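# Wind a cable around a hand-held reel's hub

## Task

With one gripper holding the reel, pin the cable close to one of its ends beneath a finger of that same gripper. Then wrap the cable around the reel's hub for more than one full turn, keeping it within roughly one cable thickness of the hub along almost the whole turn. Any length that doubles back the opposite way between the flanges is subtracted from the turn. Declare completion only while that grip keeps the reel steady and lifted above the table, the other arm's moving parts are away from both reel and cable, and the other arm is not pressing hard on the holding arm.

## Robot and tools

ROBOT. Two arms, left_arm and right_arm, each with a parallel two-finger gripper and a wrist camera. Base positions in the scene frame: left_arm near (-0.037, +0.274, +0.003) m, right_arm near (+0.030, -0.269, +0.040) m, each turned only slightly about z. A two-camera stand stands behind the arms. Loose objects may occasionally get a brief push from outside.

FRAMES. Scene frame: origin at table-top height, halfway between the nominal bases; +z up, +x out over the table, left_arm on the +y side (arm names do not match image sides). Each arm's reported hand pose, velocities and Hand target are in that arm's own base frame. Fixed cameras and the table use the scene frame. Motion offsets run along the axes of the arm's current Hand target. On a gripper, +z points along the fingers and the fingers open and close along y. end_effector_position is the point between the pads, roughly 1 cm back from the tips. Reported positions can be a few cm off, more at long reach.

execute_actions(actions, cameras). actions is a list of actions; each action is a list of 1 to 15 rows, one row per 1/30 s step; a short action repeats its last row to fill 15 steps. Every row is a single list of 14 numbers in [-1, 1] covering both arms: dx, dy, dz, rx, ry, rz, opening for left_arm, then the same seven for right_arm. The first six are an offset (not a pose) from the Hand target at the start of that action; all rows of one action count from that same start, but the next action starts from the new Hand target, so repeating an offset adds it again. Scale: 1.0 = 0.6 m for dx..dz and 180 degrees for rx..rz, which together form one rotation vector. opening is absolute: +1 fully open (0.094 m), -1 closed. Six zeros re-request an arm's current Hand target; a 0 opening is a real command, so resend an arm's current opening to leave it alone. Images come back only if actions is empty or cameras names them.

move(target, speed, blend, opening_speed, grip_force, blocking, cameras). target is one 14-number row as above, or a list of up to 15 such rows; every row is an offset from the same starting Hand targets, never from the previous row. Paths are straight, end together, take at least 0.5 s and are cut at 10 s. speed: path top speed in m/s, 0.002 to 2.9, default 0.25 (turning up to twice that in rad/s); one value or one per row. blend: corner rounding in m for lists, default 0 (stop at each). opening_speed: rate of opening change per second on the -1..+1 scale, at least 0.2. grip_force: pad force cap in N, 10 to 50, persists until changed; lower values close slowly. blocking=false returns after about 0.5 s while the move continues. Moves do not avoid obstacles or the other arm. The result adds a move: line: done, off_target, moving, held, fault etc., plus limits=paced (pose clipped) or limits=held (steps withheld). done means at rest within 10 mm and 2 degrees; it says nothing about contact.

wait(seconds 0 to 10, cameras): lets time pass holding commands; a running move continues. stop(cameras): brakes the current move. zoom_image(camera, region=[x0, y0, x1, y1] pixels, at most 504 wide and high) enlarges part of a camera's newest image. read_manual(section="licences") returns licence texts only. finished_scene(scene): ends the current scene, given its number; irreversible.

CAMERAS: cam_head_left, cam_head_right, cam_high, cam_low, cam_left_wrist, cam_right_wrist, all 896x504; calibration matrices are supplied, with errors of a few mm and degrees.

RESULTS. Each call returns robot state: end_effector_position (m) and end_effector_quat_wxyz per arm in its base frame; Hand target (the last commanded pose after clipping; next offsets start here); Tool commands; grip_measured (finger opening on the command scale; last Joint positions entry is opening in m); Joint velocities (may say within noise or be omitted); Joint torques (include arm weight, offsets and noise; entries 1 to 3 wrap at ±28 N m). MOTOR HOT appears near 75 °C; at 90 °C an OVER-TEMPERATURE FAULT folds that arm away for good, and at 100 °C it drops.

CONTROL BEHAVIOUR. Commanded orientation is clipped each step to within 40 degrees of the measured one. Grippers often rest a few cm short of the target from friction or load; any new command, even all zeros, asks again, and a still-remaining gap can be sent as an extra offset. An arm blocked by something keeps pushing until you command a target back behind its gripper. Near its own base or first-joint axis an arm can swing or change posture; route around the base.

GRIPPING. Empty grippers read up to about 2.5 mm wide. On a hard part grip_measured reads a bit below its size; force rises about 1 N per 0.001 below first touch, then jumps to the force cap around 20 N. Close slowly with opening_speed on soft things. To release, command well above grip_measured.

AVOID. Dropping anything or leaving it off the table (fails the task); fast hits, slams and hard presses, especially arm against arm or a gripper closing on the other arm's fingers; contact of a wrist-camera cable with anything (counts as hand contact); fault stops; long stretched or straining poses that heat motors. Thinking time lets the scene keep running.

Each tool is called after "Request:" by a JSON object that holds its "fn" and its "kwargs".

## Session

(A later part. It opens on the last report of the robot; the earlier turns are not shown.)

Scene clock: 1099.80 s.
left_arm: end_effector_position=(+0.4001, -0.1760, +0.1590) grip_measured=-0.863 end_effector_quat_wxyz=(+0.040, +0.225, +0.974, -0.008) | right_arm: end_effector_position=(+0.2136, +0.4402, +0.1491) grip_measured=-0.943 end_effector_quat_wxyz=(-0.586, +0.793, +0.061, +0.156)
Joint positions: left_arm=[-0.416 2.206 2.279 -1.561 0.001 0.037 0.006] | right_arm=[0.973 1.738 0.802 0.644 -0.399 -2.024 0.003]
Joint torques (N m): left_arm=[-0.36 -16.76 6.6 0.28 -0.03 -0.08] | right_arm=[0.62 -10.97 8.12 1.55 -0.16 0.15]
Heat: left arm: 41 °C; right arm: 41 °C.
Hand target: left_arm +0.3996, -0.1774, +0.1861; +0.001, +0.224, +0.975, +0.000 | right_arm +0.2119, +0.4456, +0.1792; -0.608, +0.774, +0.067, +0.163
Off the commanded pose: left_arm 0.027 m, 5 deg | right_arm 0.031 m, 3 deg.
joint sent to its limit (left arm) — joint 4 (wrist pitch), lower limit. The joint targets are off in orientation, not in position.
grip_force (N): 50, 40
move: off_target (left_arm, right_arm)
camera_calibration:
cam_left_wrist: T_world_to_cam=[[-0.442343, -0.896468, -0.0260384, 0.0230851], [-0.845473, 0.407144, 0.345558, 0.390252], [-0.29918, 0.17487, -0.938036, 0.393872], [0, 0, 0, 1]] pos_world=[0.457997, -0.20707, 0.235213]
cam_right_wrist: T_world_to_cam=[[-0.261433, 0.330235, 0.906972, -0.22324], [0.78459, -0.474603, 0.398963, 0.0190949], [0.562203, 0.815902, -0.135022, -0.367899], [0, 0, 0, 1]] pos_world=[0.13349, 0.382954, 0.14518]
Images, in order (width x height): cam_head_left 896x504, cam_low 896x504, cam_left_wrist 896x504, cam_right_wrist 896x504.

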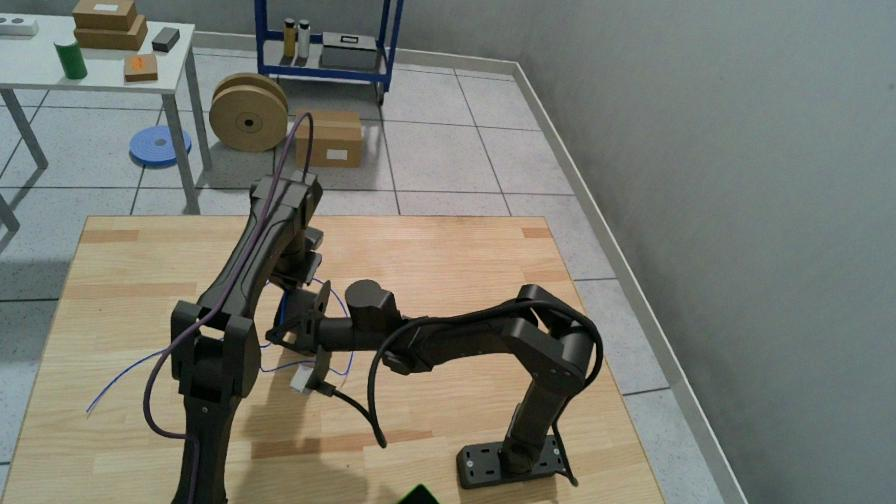

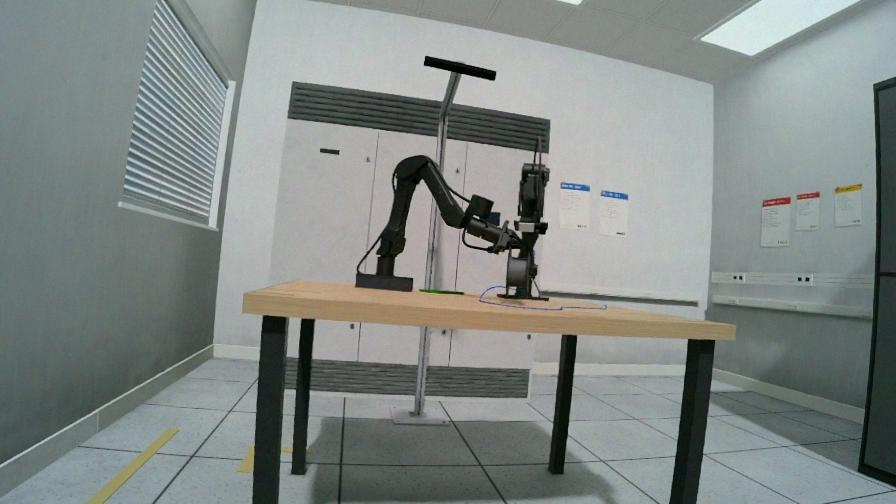

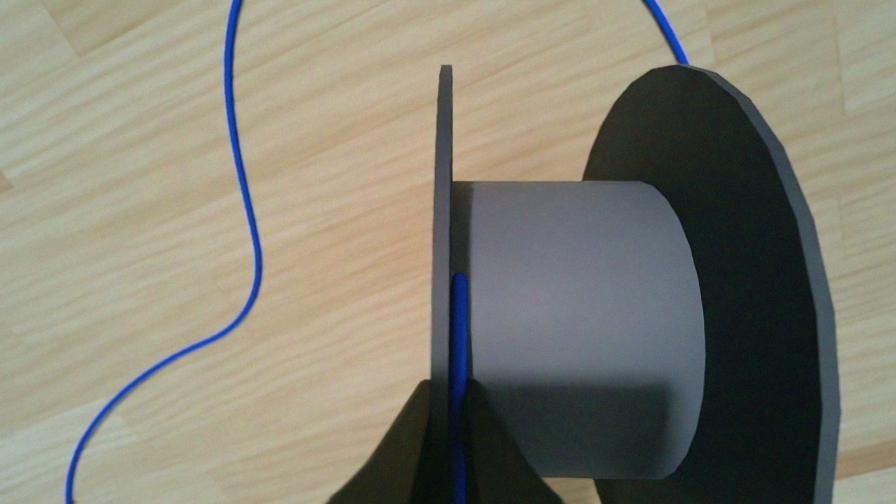

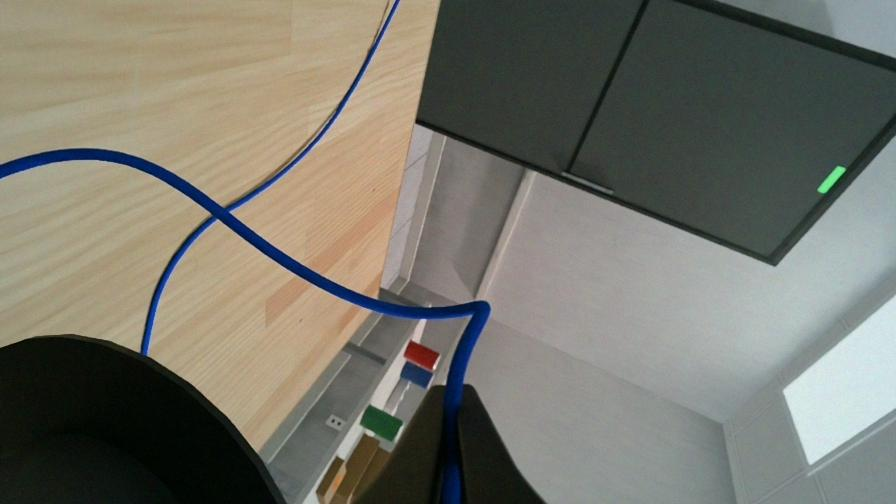

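Request:
{"fn": "move", "kwargs": {"target": [[0,0,0,0,0,0,-1,0,0,0,0,0,0,-0.5],[0,0,0,0,0,0,-1,0,0,-0.2,0,0,0,-0.5]], "speed": 0.12, "opening_speed": 0.6, "cameras": ["cam_left_wrist","cam_head_left","cam_right_wrist","cam_low"]}}

Scene clock: 1165.67 s.
left_arm: end_effector_position=(+0.4001, -0.1760, +0.1590) grip_measured=-0.863 end_effector_quat_wxyz=(+0.040, +0.225, +0.974, -0.008) | right_arm: end_effector_position=(+0.1958, +0.3330, +0.1987) grip_measured=-0.501 end_effector_quat_wxyz=(-0.602, +0.779, +0.061, +0.166)
Joint positions: left_arm=[-0.416 2.206 2.279 -1.561 0.001 0.037 0.006] | right_arm=[0.775 1.238 0.543 0.426 -0.588 -2.07 0.023]
Joint torques (N m): left_arm=[-0.44 -16.77 6.6 0.28 -0.04 -0.08] | right_arm=[-0.39 -5.89 5.96 1.48 -0.36 0.07]
Heat: left arm: 42 °C; right arm: 43 °C.
Hand target: left_arm +0.3996, -0.1774, +0.1861; +0.001, +0.224, +0.975, +0.000 | right_arm +0.1913, +0.3301, +0.2041; -0.608, +0.774, +0.067, +0.163
Off the commanded pose: left_arm 0.027 m, 5 deg | right_arm 0.008 m, 1 deg.
joint sent to its limit (left arm) — joint 4 (wrist pitch), lower limit. The joint targets are off in orientation, not in position.
grip_force (N): 50, 40
move: off_target (left_arm)
camera_calibration:
cam_left_wrist: T_world_to_cam=[[-0.442343, -0.896468, -0.0260384, 0.0230851], [-0.845473, 0.407144, 0.345558, 0.390252], [-0.29918, 0.17487, -0.938036, 0.393872], [0, 0, 0, 1]] pos_world=[0.457997, -0.20707, 0.235213]
cam_right_wrist: T_world_to_cam=[[-0.276792, 0.292761, 0.915247, -0.223738], [0.77416, -0.496309, 0.392879, -0.0271148], [0.569265, 0.817293, -0.0892696, -0.274567], [0, 0, 0, 1]] pos_world=[0.115364, 0.276447, 0.190918]
Images, in order (width x height): cam_head_left 896x504, cam_low 896x504, cam_left_wrist 896x504, cam_right_wrist 896x504.

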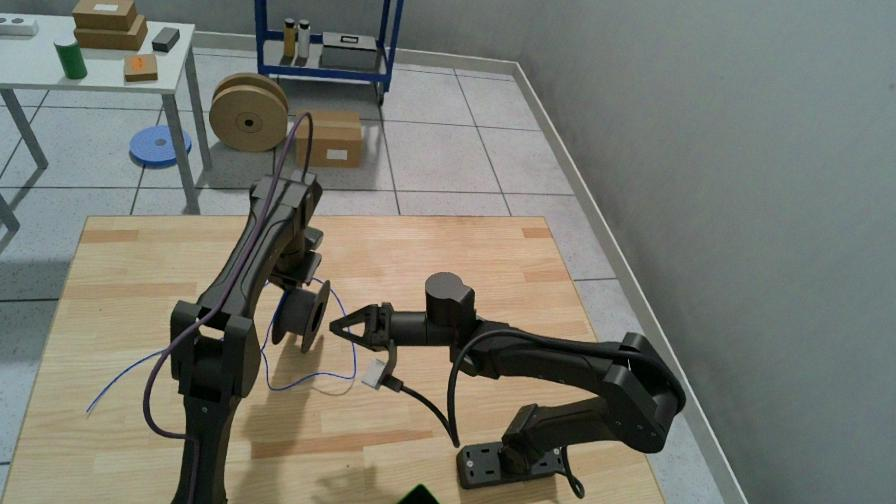

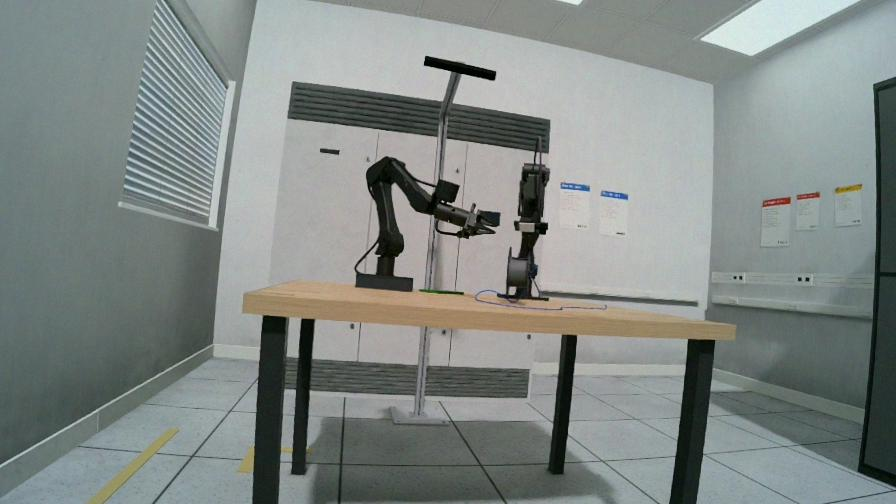

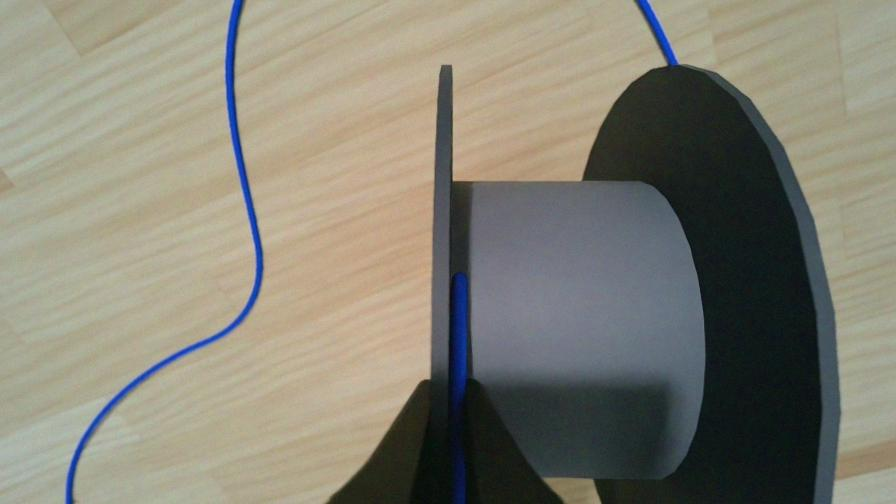

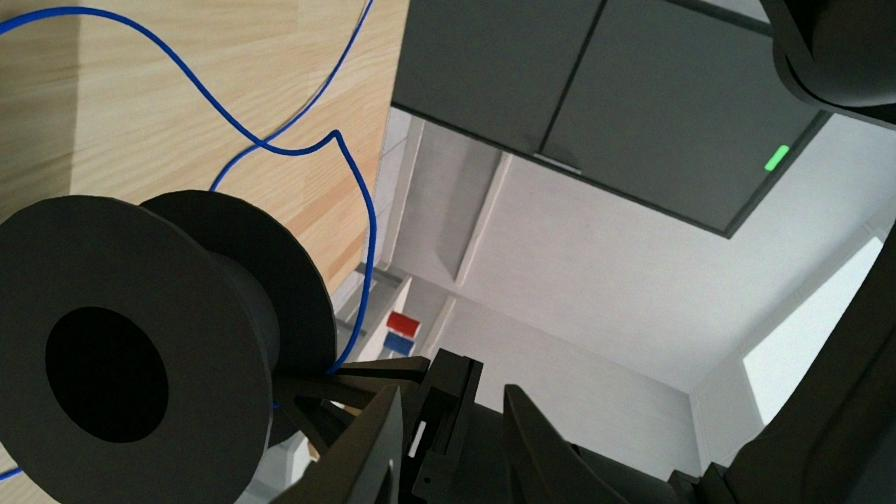

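Request:
{"fn": "execute_actions", "kwargs": {"actions": []}}

Scene clock: 1184.87 s.
left_arm: end_effector_position=(+0.4001, -0.1760, +0.1590) grip_measured=-0.863 end_effector_quat_wxyz=(+0.040, +0.225, +0.974, -0.008) | right_arm: end_effector_position=(+0.1957, +0.3330, +0.1986) grip_measured=-0.501 end_effector_quat_wxyz=(-0.601, +0.779, +0.061, +0.166)
Joint positions: left_arm=[-0.416 2.206 2.279 -1.561 0.001 0.037 0.006] | right_arm=[0.775 1.238 0.543 0.426 -0.588 -2.07 0.023]
Joint velocities: within noise
Joint torques (N m): left_arm=[-0.44 -16.76 6.61 0.28 -0.03 -0.08] | right_arm=[-0.5 -5.9 5.97 1.47 -0.36 0.01]
Heat: left arm: 42 °C; right arm: 41 °C.
Hand target: left_arm +0.3996, -0.1774, +0.1861; +0.001, +0.224, +0.975, +0.000 | right_arm +0.1913, +0.3301, +0.2041; -0.608, +0.774, +0.067, +0.163
Tool commands: left_gripper/opening=-1.0 right_gripper/opening=-0.5
Off the commanded pose: left_arm 0.027 m, 5 deg | right_arm 0.008 m, 1 deg.
grip_force (N): 50, 40
camera_calibration:
cam_left_wrist: T_world_to_cam=[[-0.442343, -0.896468, -0.0260384, 0.0230851], [-0.845473, 0.407144, 0.345558, 0.390252], [-0.29918, 0.17487, -0.938036, 0.393872], [0, 0, 0, 1]] pos_world=[0.457997, -0.20707, 0.235213]
cam_right_wrist: T_world_to_cam=[[-0.276584, 0.293061, 0.915214, -0.223749], [0.774249, -0.496181, 0.392865, -0.0271194], [0.569245, 0.817264, -0.0896667, -0.27449], [0, 0, 0, 1]] pos_world=[0.115364, 0.276447, 0.190819]

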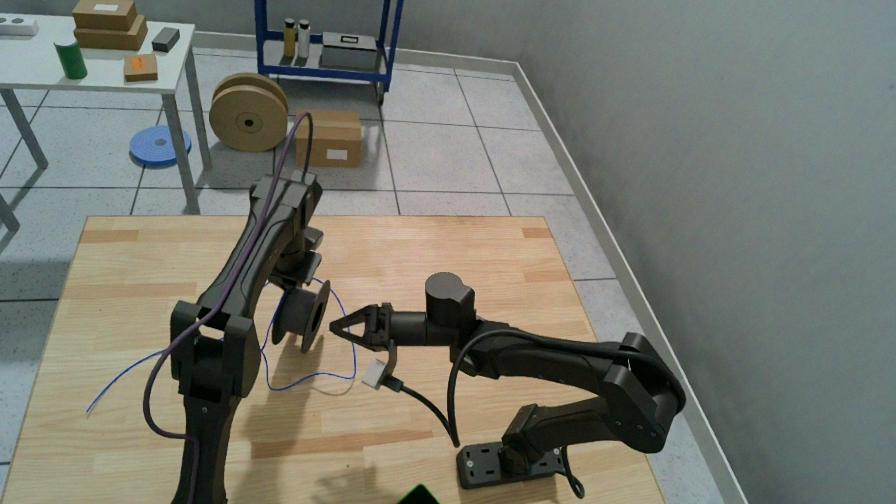

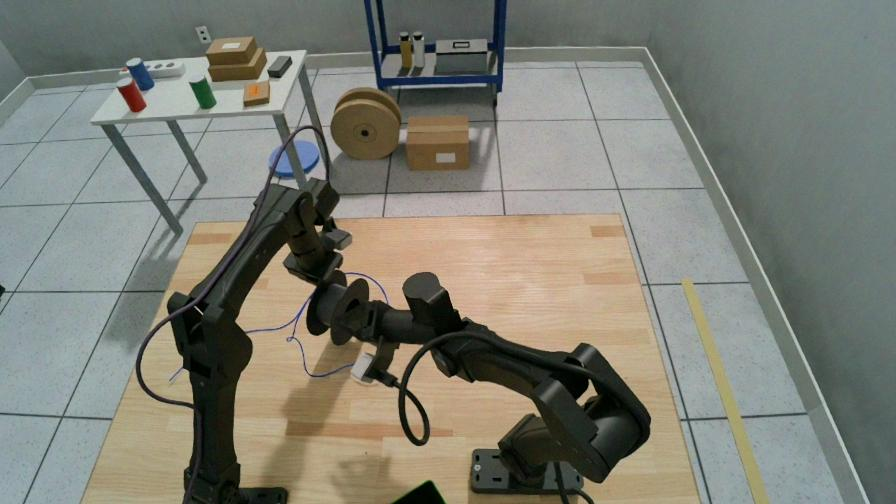

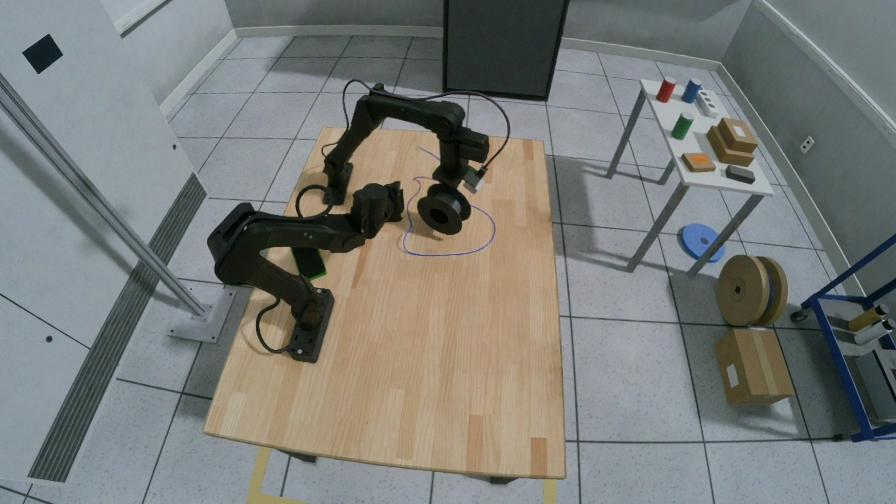

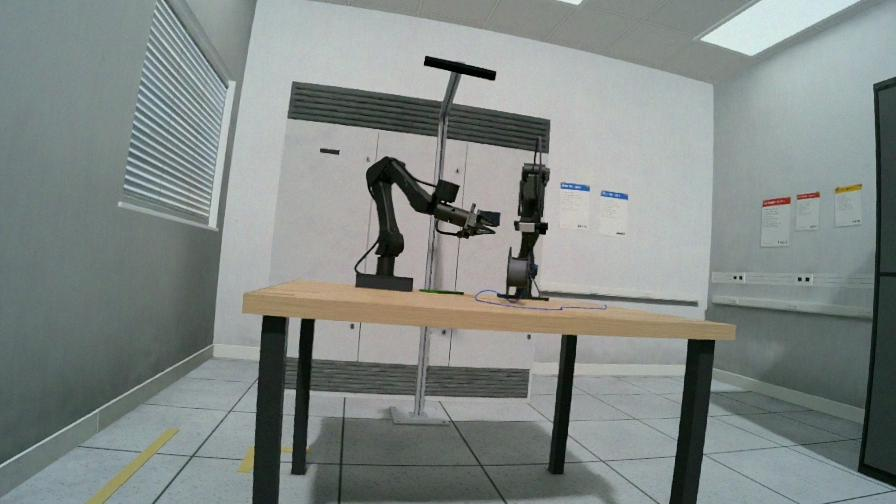

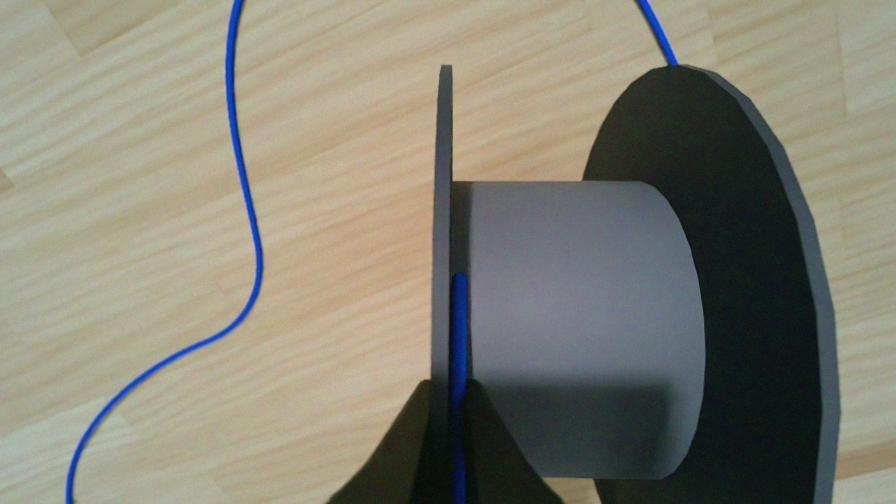

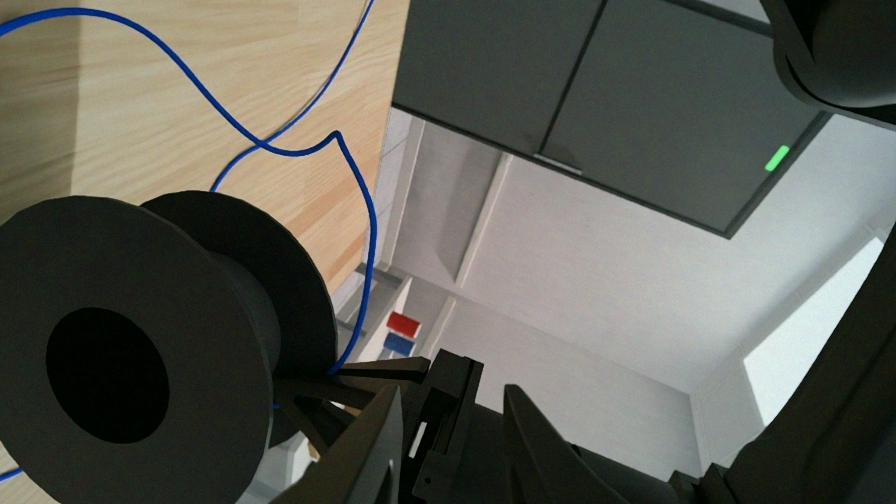

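Request:
{"fn": "move", "kwargs": {"target": [[0,0,0,0,0,0,-1,0,0,-0.13,0,0,0,-0.5],[0,0,0,0,0,0,-1,0,0,-0.22,0,0,0.667,-0.5]], "blend": [0.03,0], "cameras": ["cam_head_right","cam_right_wrist"]}}

Scene clock: 1227.03 s.
left_arm: end_effector_position=(+0.4001, -0.1760, +0.1590) grip_measured=-0.863 end_effector_quat_wxyz=(+0.040, +0.225, +0.974, -0.008) | right_arm: end_effector_position=(+0.1698, +0.2032, +0.2142) grip_measured=-0.501 end_effector_quat_wxyz=(+0.430, -0.438, +0.653, +0.443)
Joint positions: left_arm=[-0.416 2.206 2.279 -1.561 0.001 0.037 0.006] | right_arm=[0.212 0.77 0.5 -0.298 -1.114 -0.311 0.023]
Joint torques (N m): left_arm=[-0.44 -16.76 6.61 0.28 -0.03 -0.08] | right_arm=[-0.66 -1.91 9.2 1.19 -0.62 0.02]
Heat: left arm: 43 °C; right arm: 40 °C.
Hand target: left_arm +0.3996, -0.1774, +0.1861; +0.001, +0.224, +0.975, +0.000 | right_arm +0.1687, +0.2029, +0.2316; +0.445, -0.445, +0.637, +0.445
Off the commanded pose: left_arm 0.027 m, 5 deg | right_arm 0.017 m, 3 deg.
joint sent to its limit (left arm) — joint 4 (wrist pitch), lower limit. The joint targets are off in orientation, not in position.
grip_force (N): 50, 40
move: off_target (left_arm, right_arm)
camera_calibration:
cam_right_wrist: T_world_to_cam=[[0.954074, -0.201023, -0.222111, -0.0721435], [-0.298425, -0.572948, -0.76333, 0.367845], [0.0261884, 0.794556, -0.606625, 0.055356], [0, 0, 0, 1]] pos_world=[0.177155, 0.15227, 0.298344]
Images, in order (width x height): cam_head_right 896x504, cam_right_wrist 896x504.

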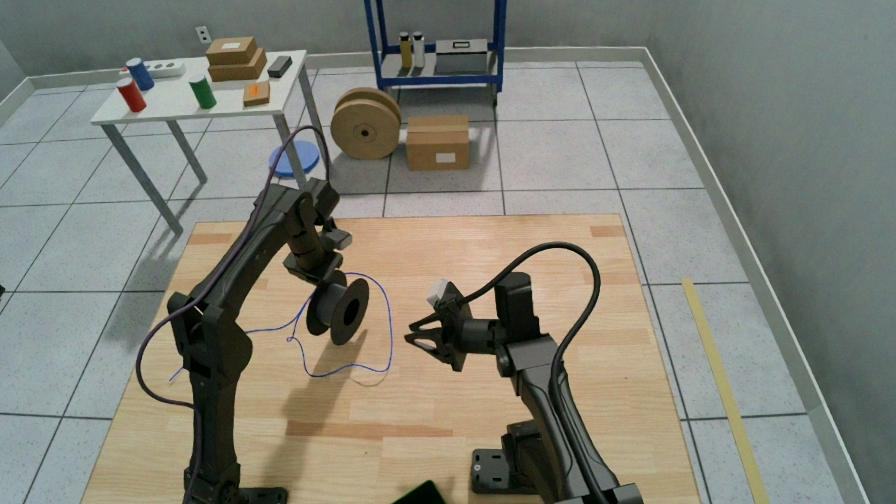

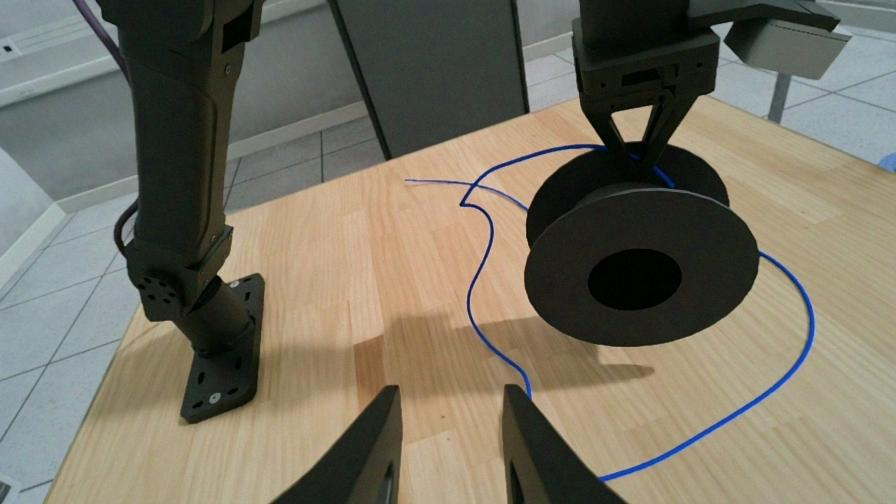

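Request:
{"fn": "move", "kwargs": {"target": [[-0.01,0,-0.13,0,-0.1,0,-1,0,0,0,0,0,0,-0.5],[-0.03,0,-0.28,0,-0.25,0,-1,0,0,0,0,0,0,-0.5]], "speed": 0.12, "blend": [0.03,0], "cameras": ["all"]}}

Scene clock: 1243.40 s.
left_arm: end_effector_position=(+0.4139, -0.1850, +0.3258) grip_measured=-0.863 end_effector_quat_wxyz=(+0.328, +0.214, +0.917, -0.071) | right_arm: end_effector_position=(+0.1698, +0.2032, +0.2142) grip_measured=-0.501 end_effector_quat_wxyz=(+0.430, -0.438, +0.654, +0.443)
Joint positions: left_arm=[-0.416 1.839 2.22 -1.268 0.016 0.037 0.006] | right_arm=[0.212 0.77 0.5 -0.298 -1.114 -0.31 0.023]
Joint torques (N m): left_arm=[0.5 -13.14 5.22 1.77 0.12 -0.09] | right_arm=[-0.64 -1.96 9.28 1.19 -0.59 0.04]
Heat: left arm: 44 °C; right arm: 41 °C.
Hand target: left_arm +0.4155, -0.1852, +0.3542; +0.374, +0.207, +0.900, -0.086 | right_arm +0.1687, +0.2029, +0.2316; +0.445, -0.445, +0.637, +0.445
Off the commanded pose: left_arm 0.028 m, 6 deg | right_arm 0.018 m, 3 deg.
grip_force (N): 50, 40
move: off_target (left_arm, right_arm)
camera_calibration:
cam_left_wrist: T_world_to_cam=[[-0.430811, -0.90181, -0.0337863, 0.0221822], [-0.870917, 0.425279, -0.246253, 0.554572], [0.236442, -0.0766633, -0.968617, 0.297754], [0, 0, 0, 1]] pos_world=[0.422141, -0.193017, 0.425724]
cam_right_wrist: T_world_to_cam=[[0.953864, -0.201183, -0.222867, -0.0718572], [-0.299122, -0.572761, -0.763198, 0.367901], [0.0258924, 0.794651, -0.606514, 0.055361], [0, 0, 0, 1]] pos_world=[0.177156, 0.15227, 0.298344]

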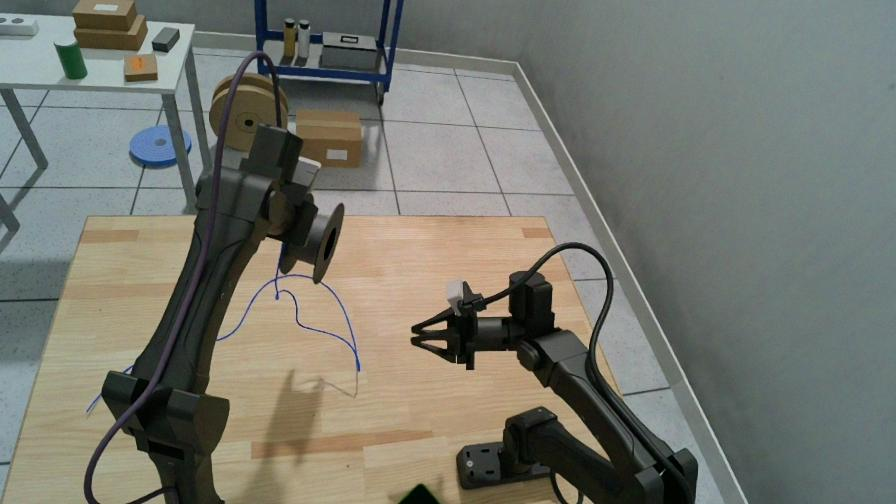

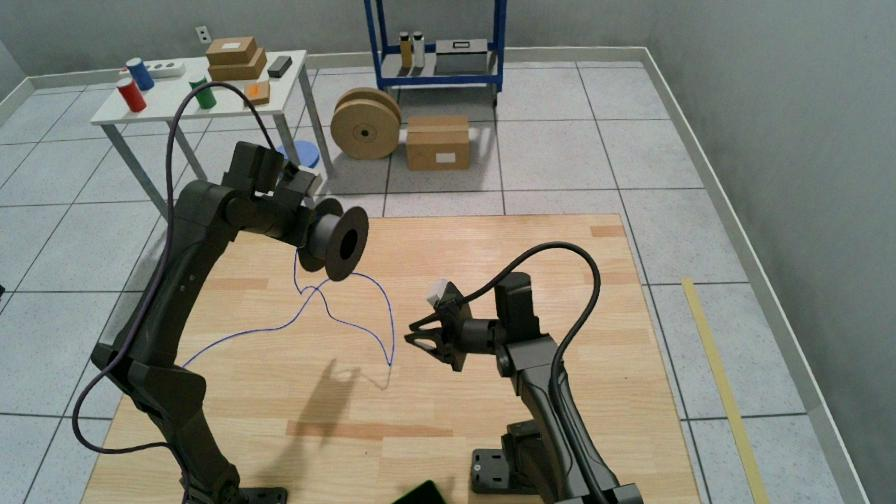

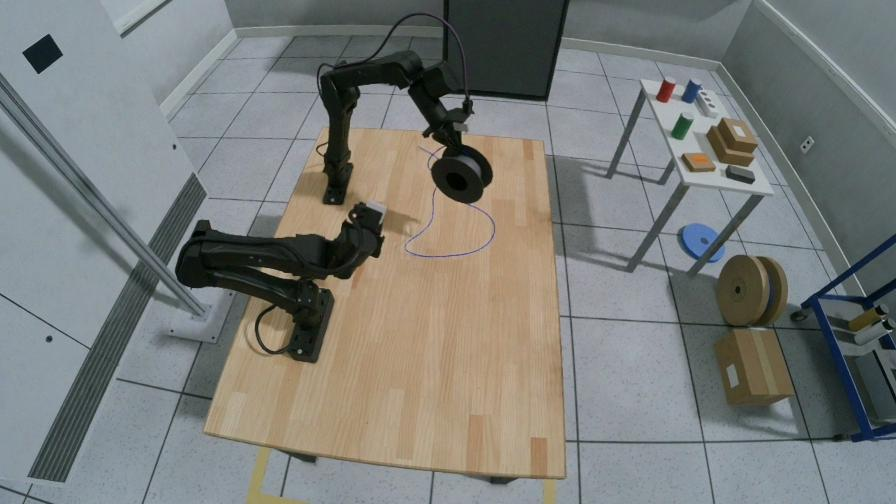

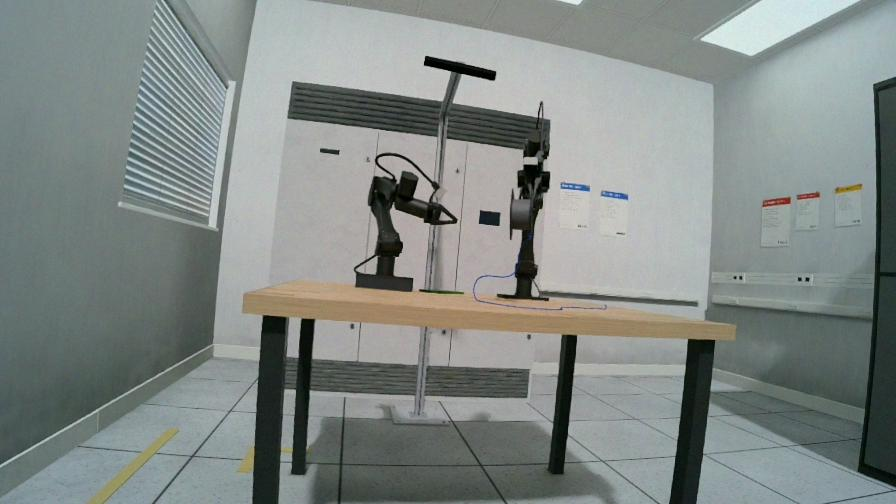

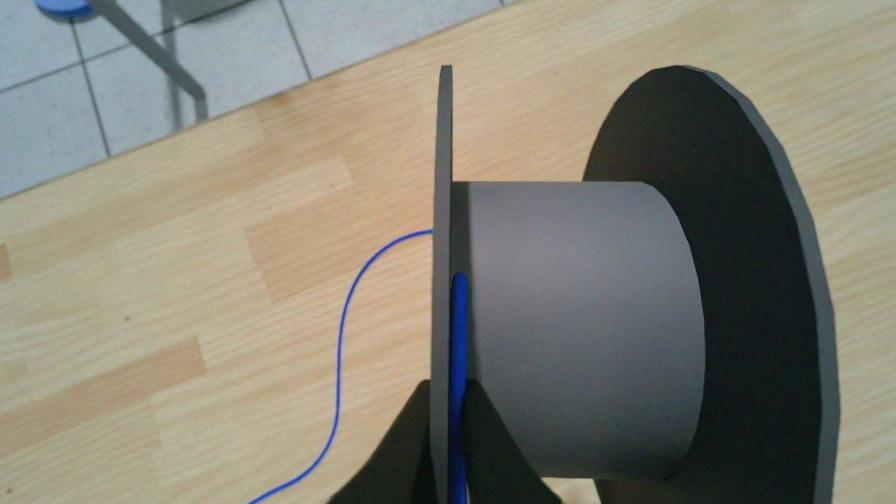

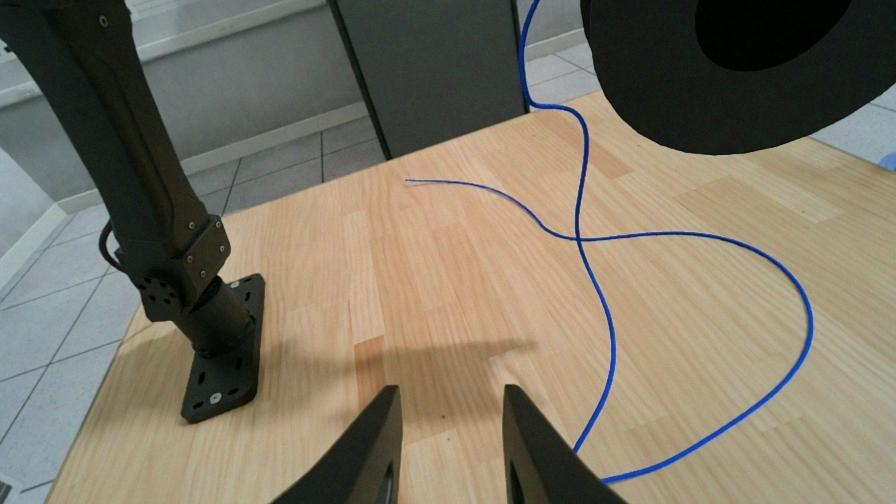

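Request:
{"fn": "move", "kwargs": {"target": [[0,0,0,0,0,0,-1,0.124,-0.2917,0.08,0.2459,0.2208,0.35,-0.5],[0,0,0,0,0,0,-1,0.199,-0.2827,0.2212,0.2459,0.2208,0.35,-0.5]], "blend": [0.03,0], "cameras": ["all"]}}

Scene clock: 1291.80 s.
left_arm: end_effector_position=(+0.4140, -0.1851, +0.3259) grip_measured=-0.863 end_effector_quat_wxyz=(+0.328, +0.214, +0.917, -0.071) | right_arm: end_effector_position=(+0.3172, +0.2712, +0.0565) grip_measured=-0.501 end_effector_quat_wxyz=(+0.040, +0.005, +0.983, +0.178)
Joint positions: left_arm=[-0.416 1.839 2.22 -1.267 0.016 0.037 0.006] | right_arm=[0.6 1.908 1.365 -0.751 -0.245 0.645 0.023]
Joint torques (N m): left_arm=[0.51 -13.12 5.2 1.76 0.12 -0.09] | right_arm=[-0.4 -7.86 7.99 0.75 -0.02 0.04]
Heat: left arm: 44 °C; right arm: 42 °C.
Hand target: left_arm +0.4155, -0.1852, +0.3542; +0.374, +0.207, +0.900, -0.086 | right_arm +0.3301, +0.2750, +0.0602; +0.058, +0.010, +0.982, +0.182
Off the commanded pose: left_arm 0.028 m, 6 deg | right_arm 0.014 m, 2 deg.
grip_force (N): 50, 40
move: off_target (left_arm, right_arm)
camera_calibration:
cam_left_wrist: T_world_to_cam=[[-0.430739, -0.901843, -0.0338026, 0.0221081], [-0.870769, 0.425154, -0.246993, 0.554951], [0.23712, -0.0769551, -0.968428, 0.297396], [0, 0, 0, 1]] pos_world=[0.422238, -0.193116, 0.425822]
cam_right_wrist: T_world_to_cam=[[-0.0084878, -0.926395, -0.376458, 0.27664], [-0.939304, -0.12174, 0.320759, 0.350133], [-0.34298, 0.356331, -0.869133, 0.152502], [0, 0, 0, 1]] pos_world=[0.383535, 0.244562, 0.12438]

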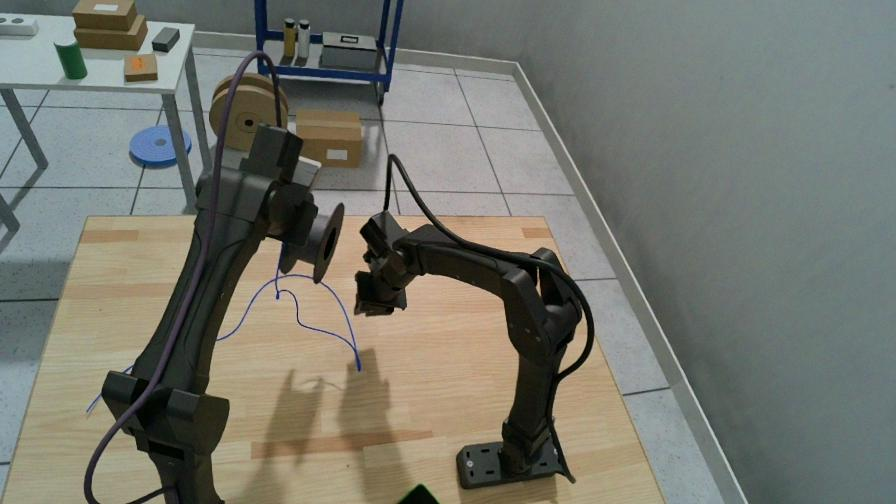

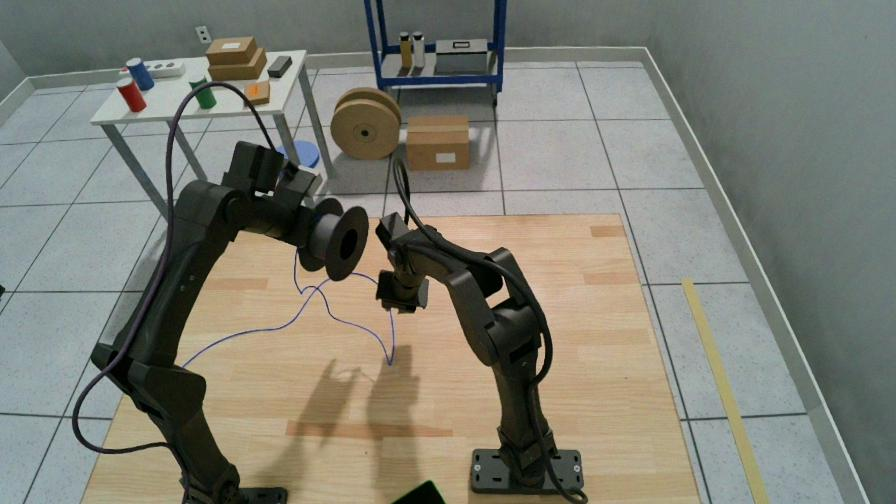

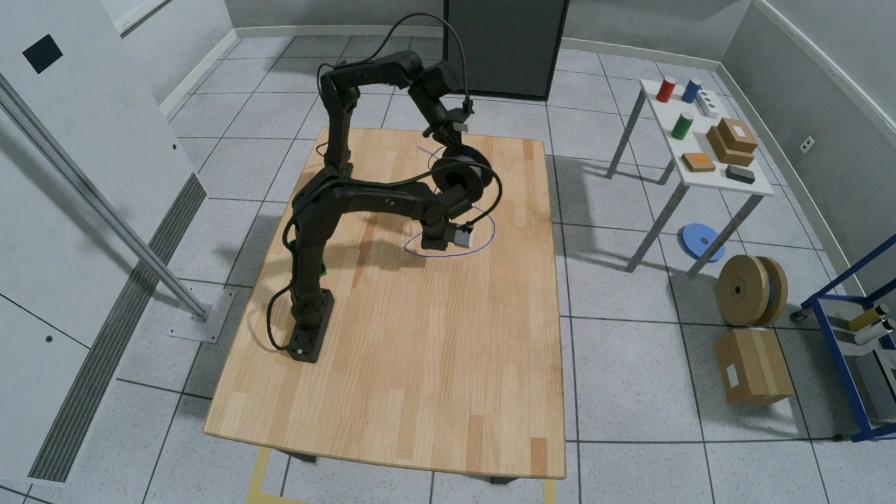

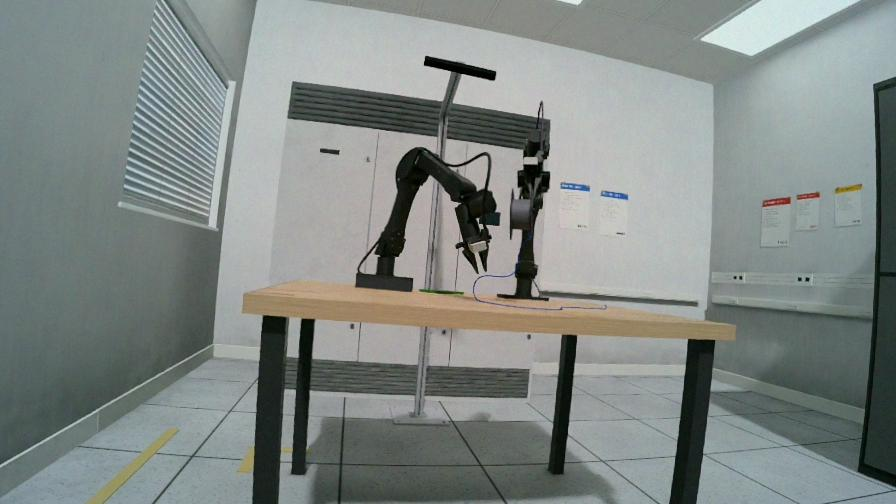

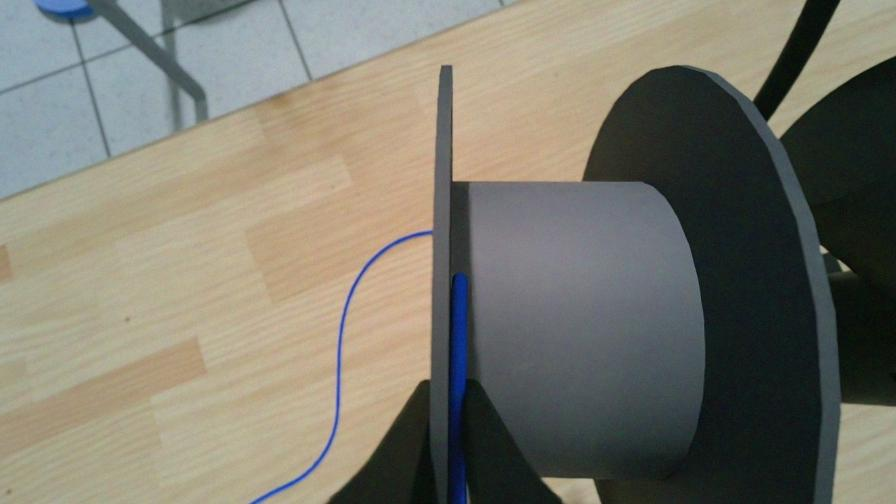

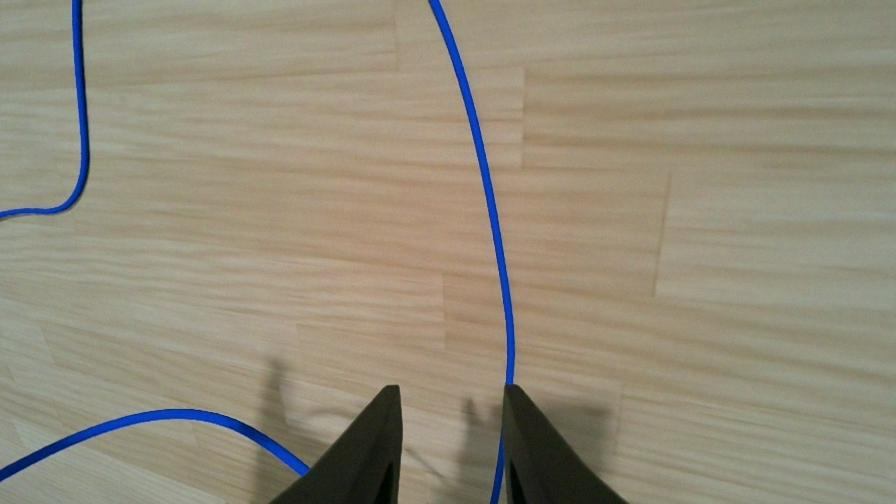

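Request:
{"fn": "move", "kwargs": {"target": [0,0,0,0,0,0,-1,0.0138,-0.0154,0.1182,0,0,0,-0.5], "speed": 0.1, "cameras": ["cam_right_wrist"]}}

Scene clock: 1299.17 s.
left_arm: end_effector_position=(+0.4140, -0.1851, +0.3259) grip_measured=-0.863 end_effector_quat_wxyz=(+0.328, +0.214, +0.917, -0.071) | right_arm: end_effector_position=(+0.3283, +0.2905, -0.0032) grip_measured=-0.501 end_effector_quat_wxyz=(+0.053, +0.009, +0.981, +0.186)
Joint positions: left_arm=[-0.416 1.839 2.22 -1.267 0.016 0.037 0.006] | right_arm=[0.626 2.044 1.293 -0.505 -0.235 0.682 0.023]
Joint torques (N m): left_arm=[0.51 -13.12 5.2 1.76 0.13 -0.09] | right_arm=[0.49 -8.1 5.45 0.82 -0.03 0.12]
Heat: left arm: 44 °C; right arm: 41 °C.
Hand target: left_arm +0.4155, -0.1852, +0.3542; +0.374, +0.207, +0.900, -0.086 | right_arm +0.3301, +0.2920, -0.0098; +0.057, +0.010, +0.982, +0.182
Off the commanded pose: left_arm 0.028 m, 6 deg | right_arm 0.007 m, 1 deg.
grip_force (N): 50, 40
move: off_target (left_arm)
camera_calibration:
cam_right_wrist: T_world_to_cam=[[-0.00903686, -0.919539, -0.392896, 0.270349], [-0.948034, -0.117089, 0.295841, 0.383429], [-0.318041, 0.375152, -0.870695, 0.0839483], [0, 0, 0, 1]] pos_world=[0.392646, 0.261998, 0.0658781]
Images, in order (width x height): cam_right_wrist 896x504.

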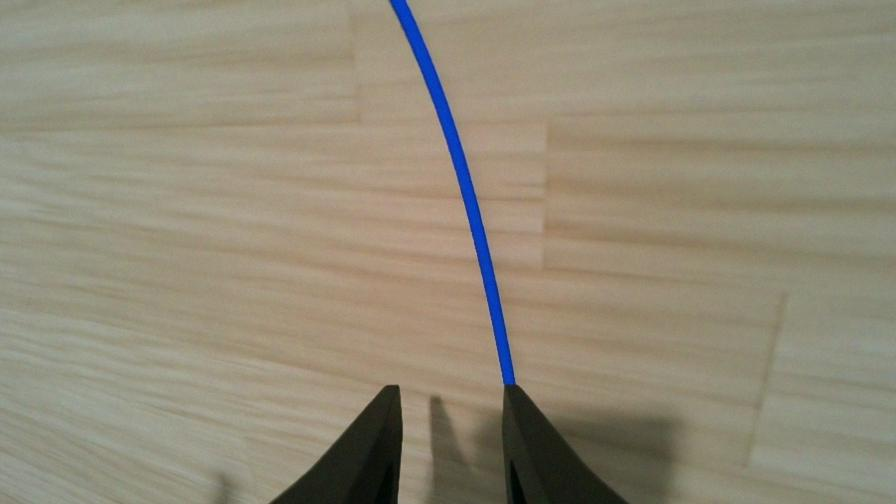

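Request:
{"fn": "move", "kwargs": {"target": [0,0,0,0,0,0,-1,0.0035,-0.015,0.0297,0,0,0,-0.5], "speed": 0.06, "cameras": ["cam_right_wrist"]}}

Scene clock: 1306.13 s.
left_arm: end_effector_position=(+0.4140, -0.1851, +0.3259) grip_measured=-0.863 end_effector_quat_wxyz=(+0.328, +0.214, +0.917, -0.071) | right_arm: end_effector_position=(+0.3281, +0.2903, -0.0220) grip_measured=-0.501 end_effector_quat_wxyz=(+0.054, +0.009, +0.981, +0.187)
Joint positions: left_arm=[-0.416 1.839 2.22 -1.267 0.016 0.037 0.006] | right_arm=[0.626 2.078 1.26 -0.435 -0.235 0.682 0.023]
Joint torques (N m): left_arm=[0.51 -13.12 5.2 1.76 0.12 -0.09] | right_arm=[0.1 -8.02 5.23 0.88 -0.05 0.02]
Heat: left arm: 44 °C; right arm: 41 °C.
Hand target: left_arm +0.4155, -0.1852, +0.3542; +0.374, +0.207, +0.900, -0.086 | right_arm +0.3301, +0.2900, -0.0298; +0.058, +0.010, +0.982, +0.182
Off the commanded pose: left_arm 0.028 m, 6 deg | right_arm 0.008 m, 1 deg.
grip_force (N): 50, 40
move: off_target (left_arm)
camera_calibration:
cam_right_wrist: T_world_to_cam=[[-0.0083219, -0.919001, -0.394167, 0.262318], [-0.948576, -0.117484, 0.293941, 0.389071], [-0.316441, 0.376343, -0.870765, 0.0666595], [0, 0, 0, 1]] pos_world=[0.39234, 0.261694, 0.0470778]
Images, in order (width x height): cam_right_wrist 896x504.

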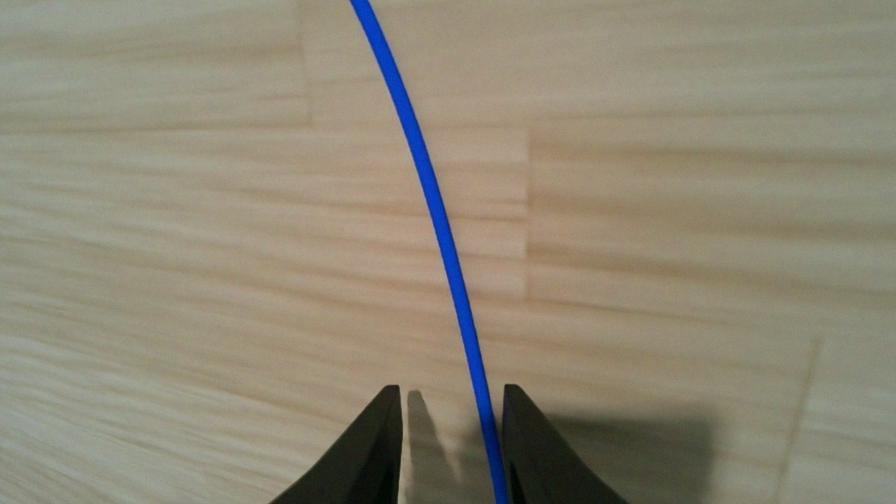

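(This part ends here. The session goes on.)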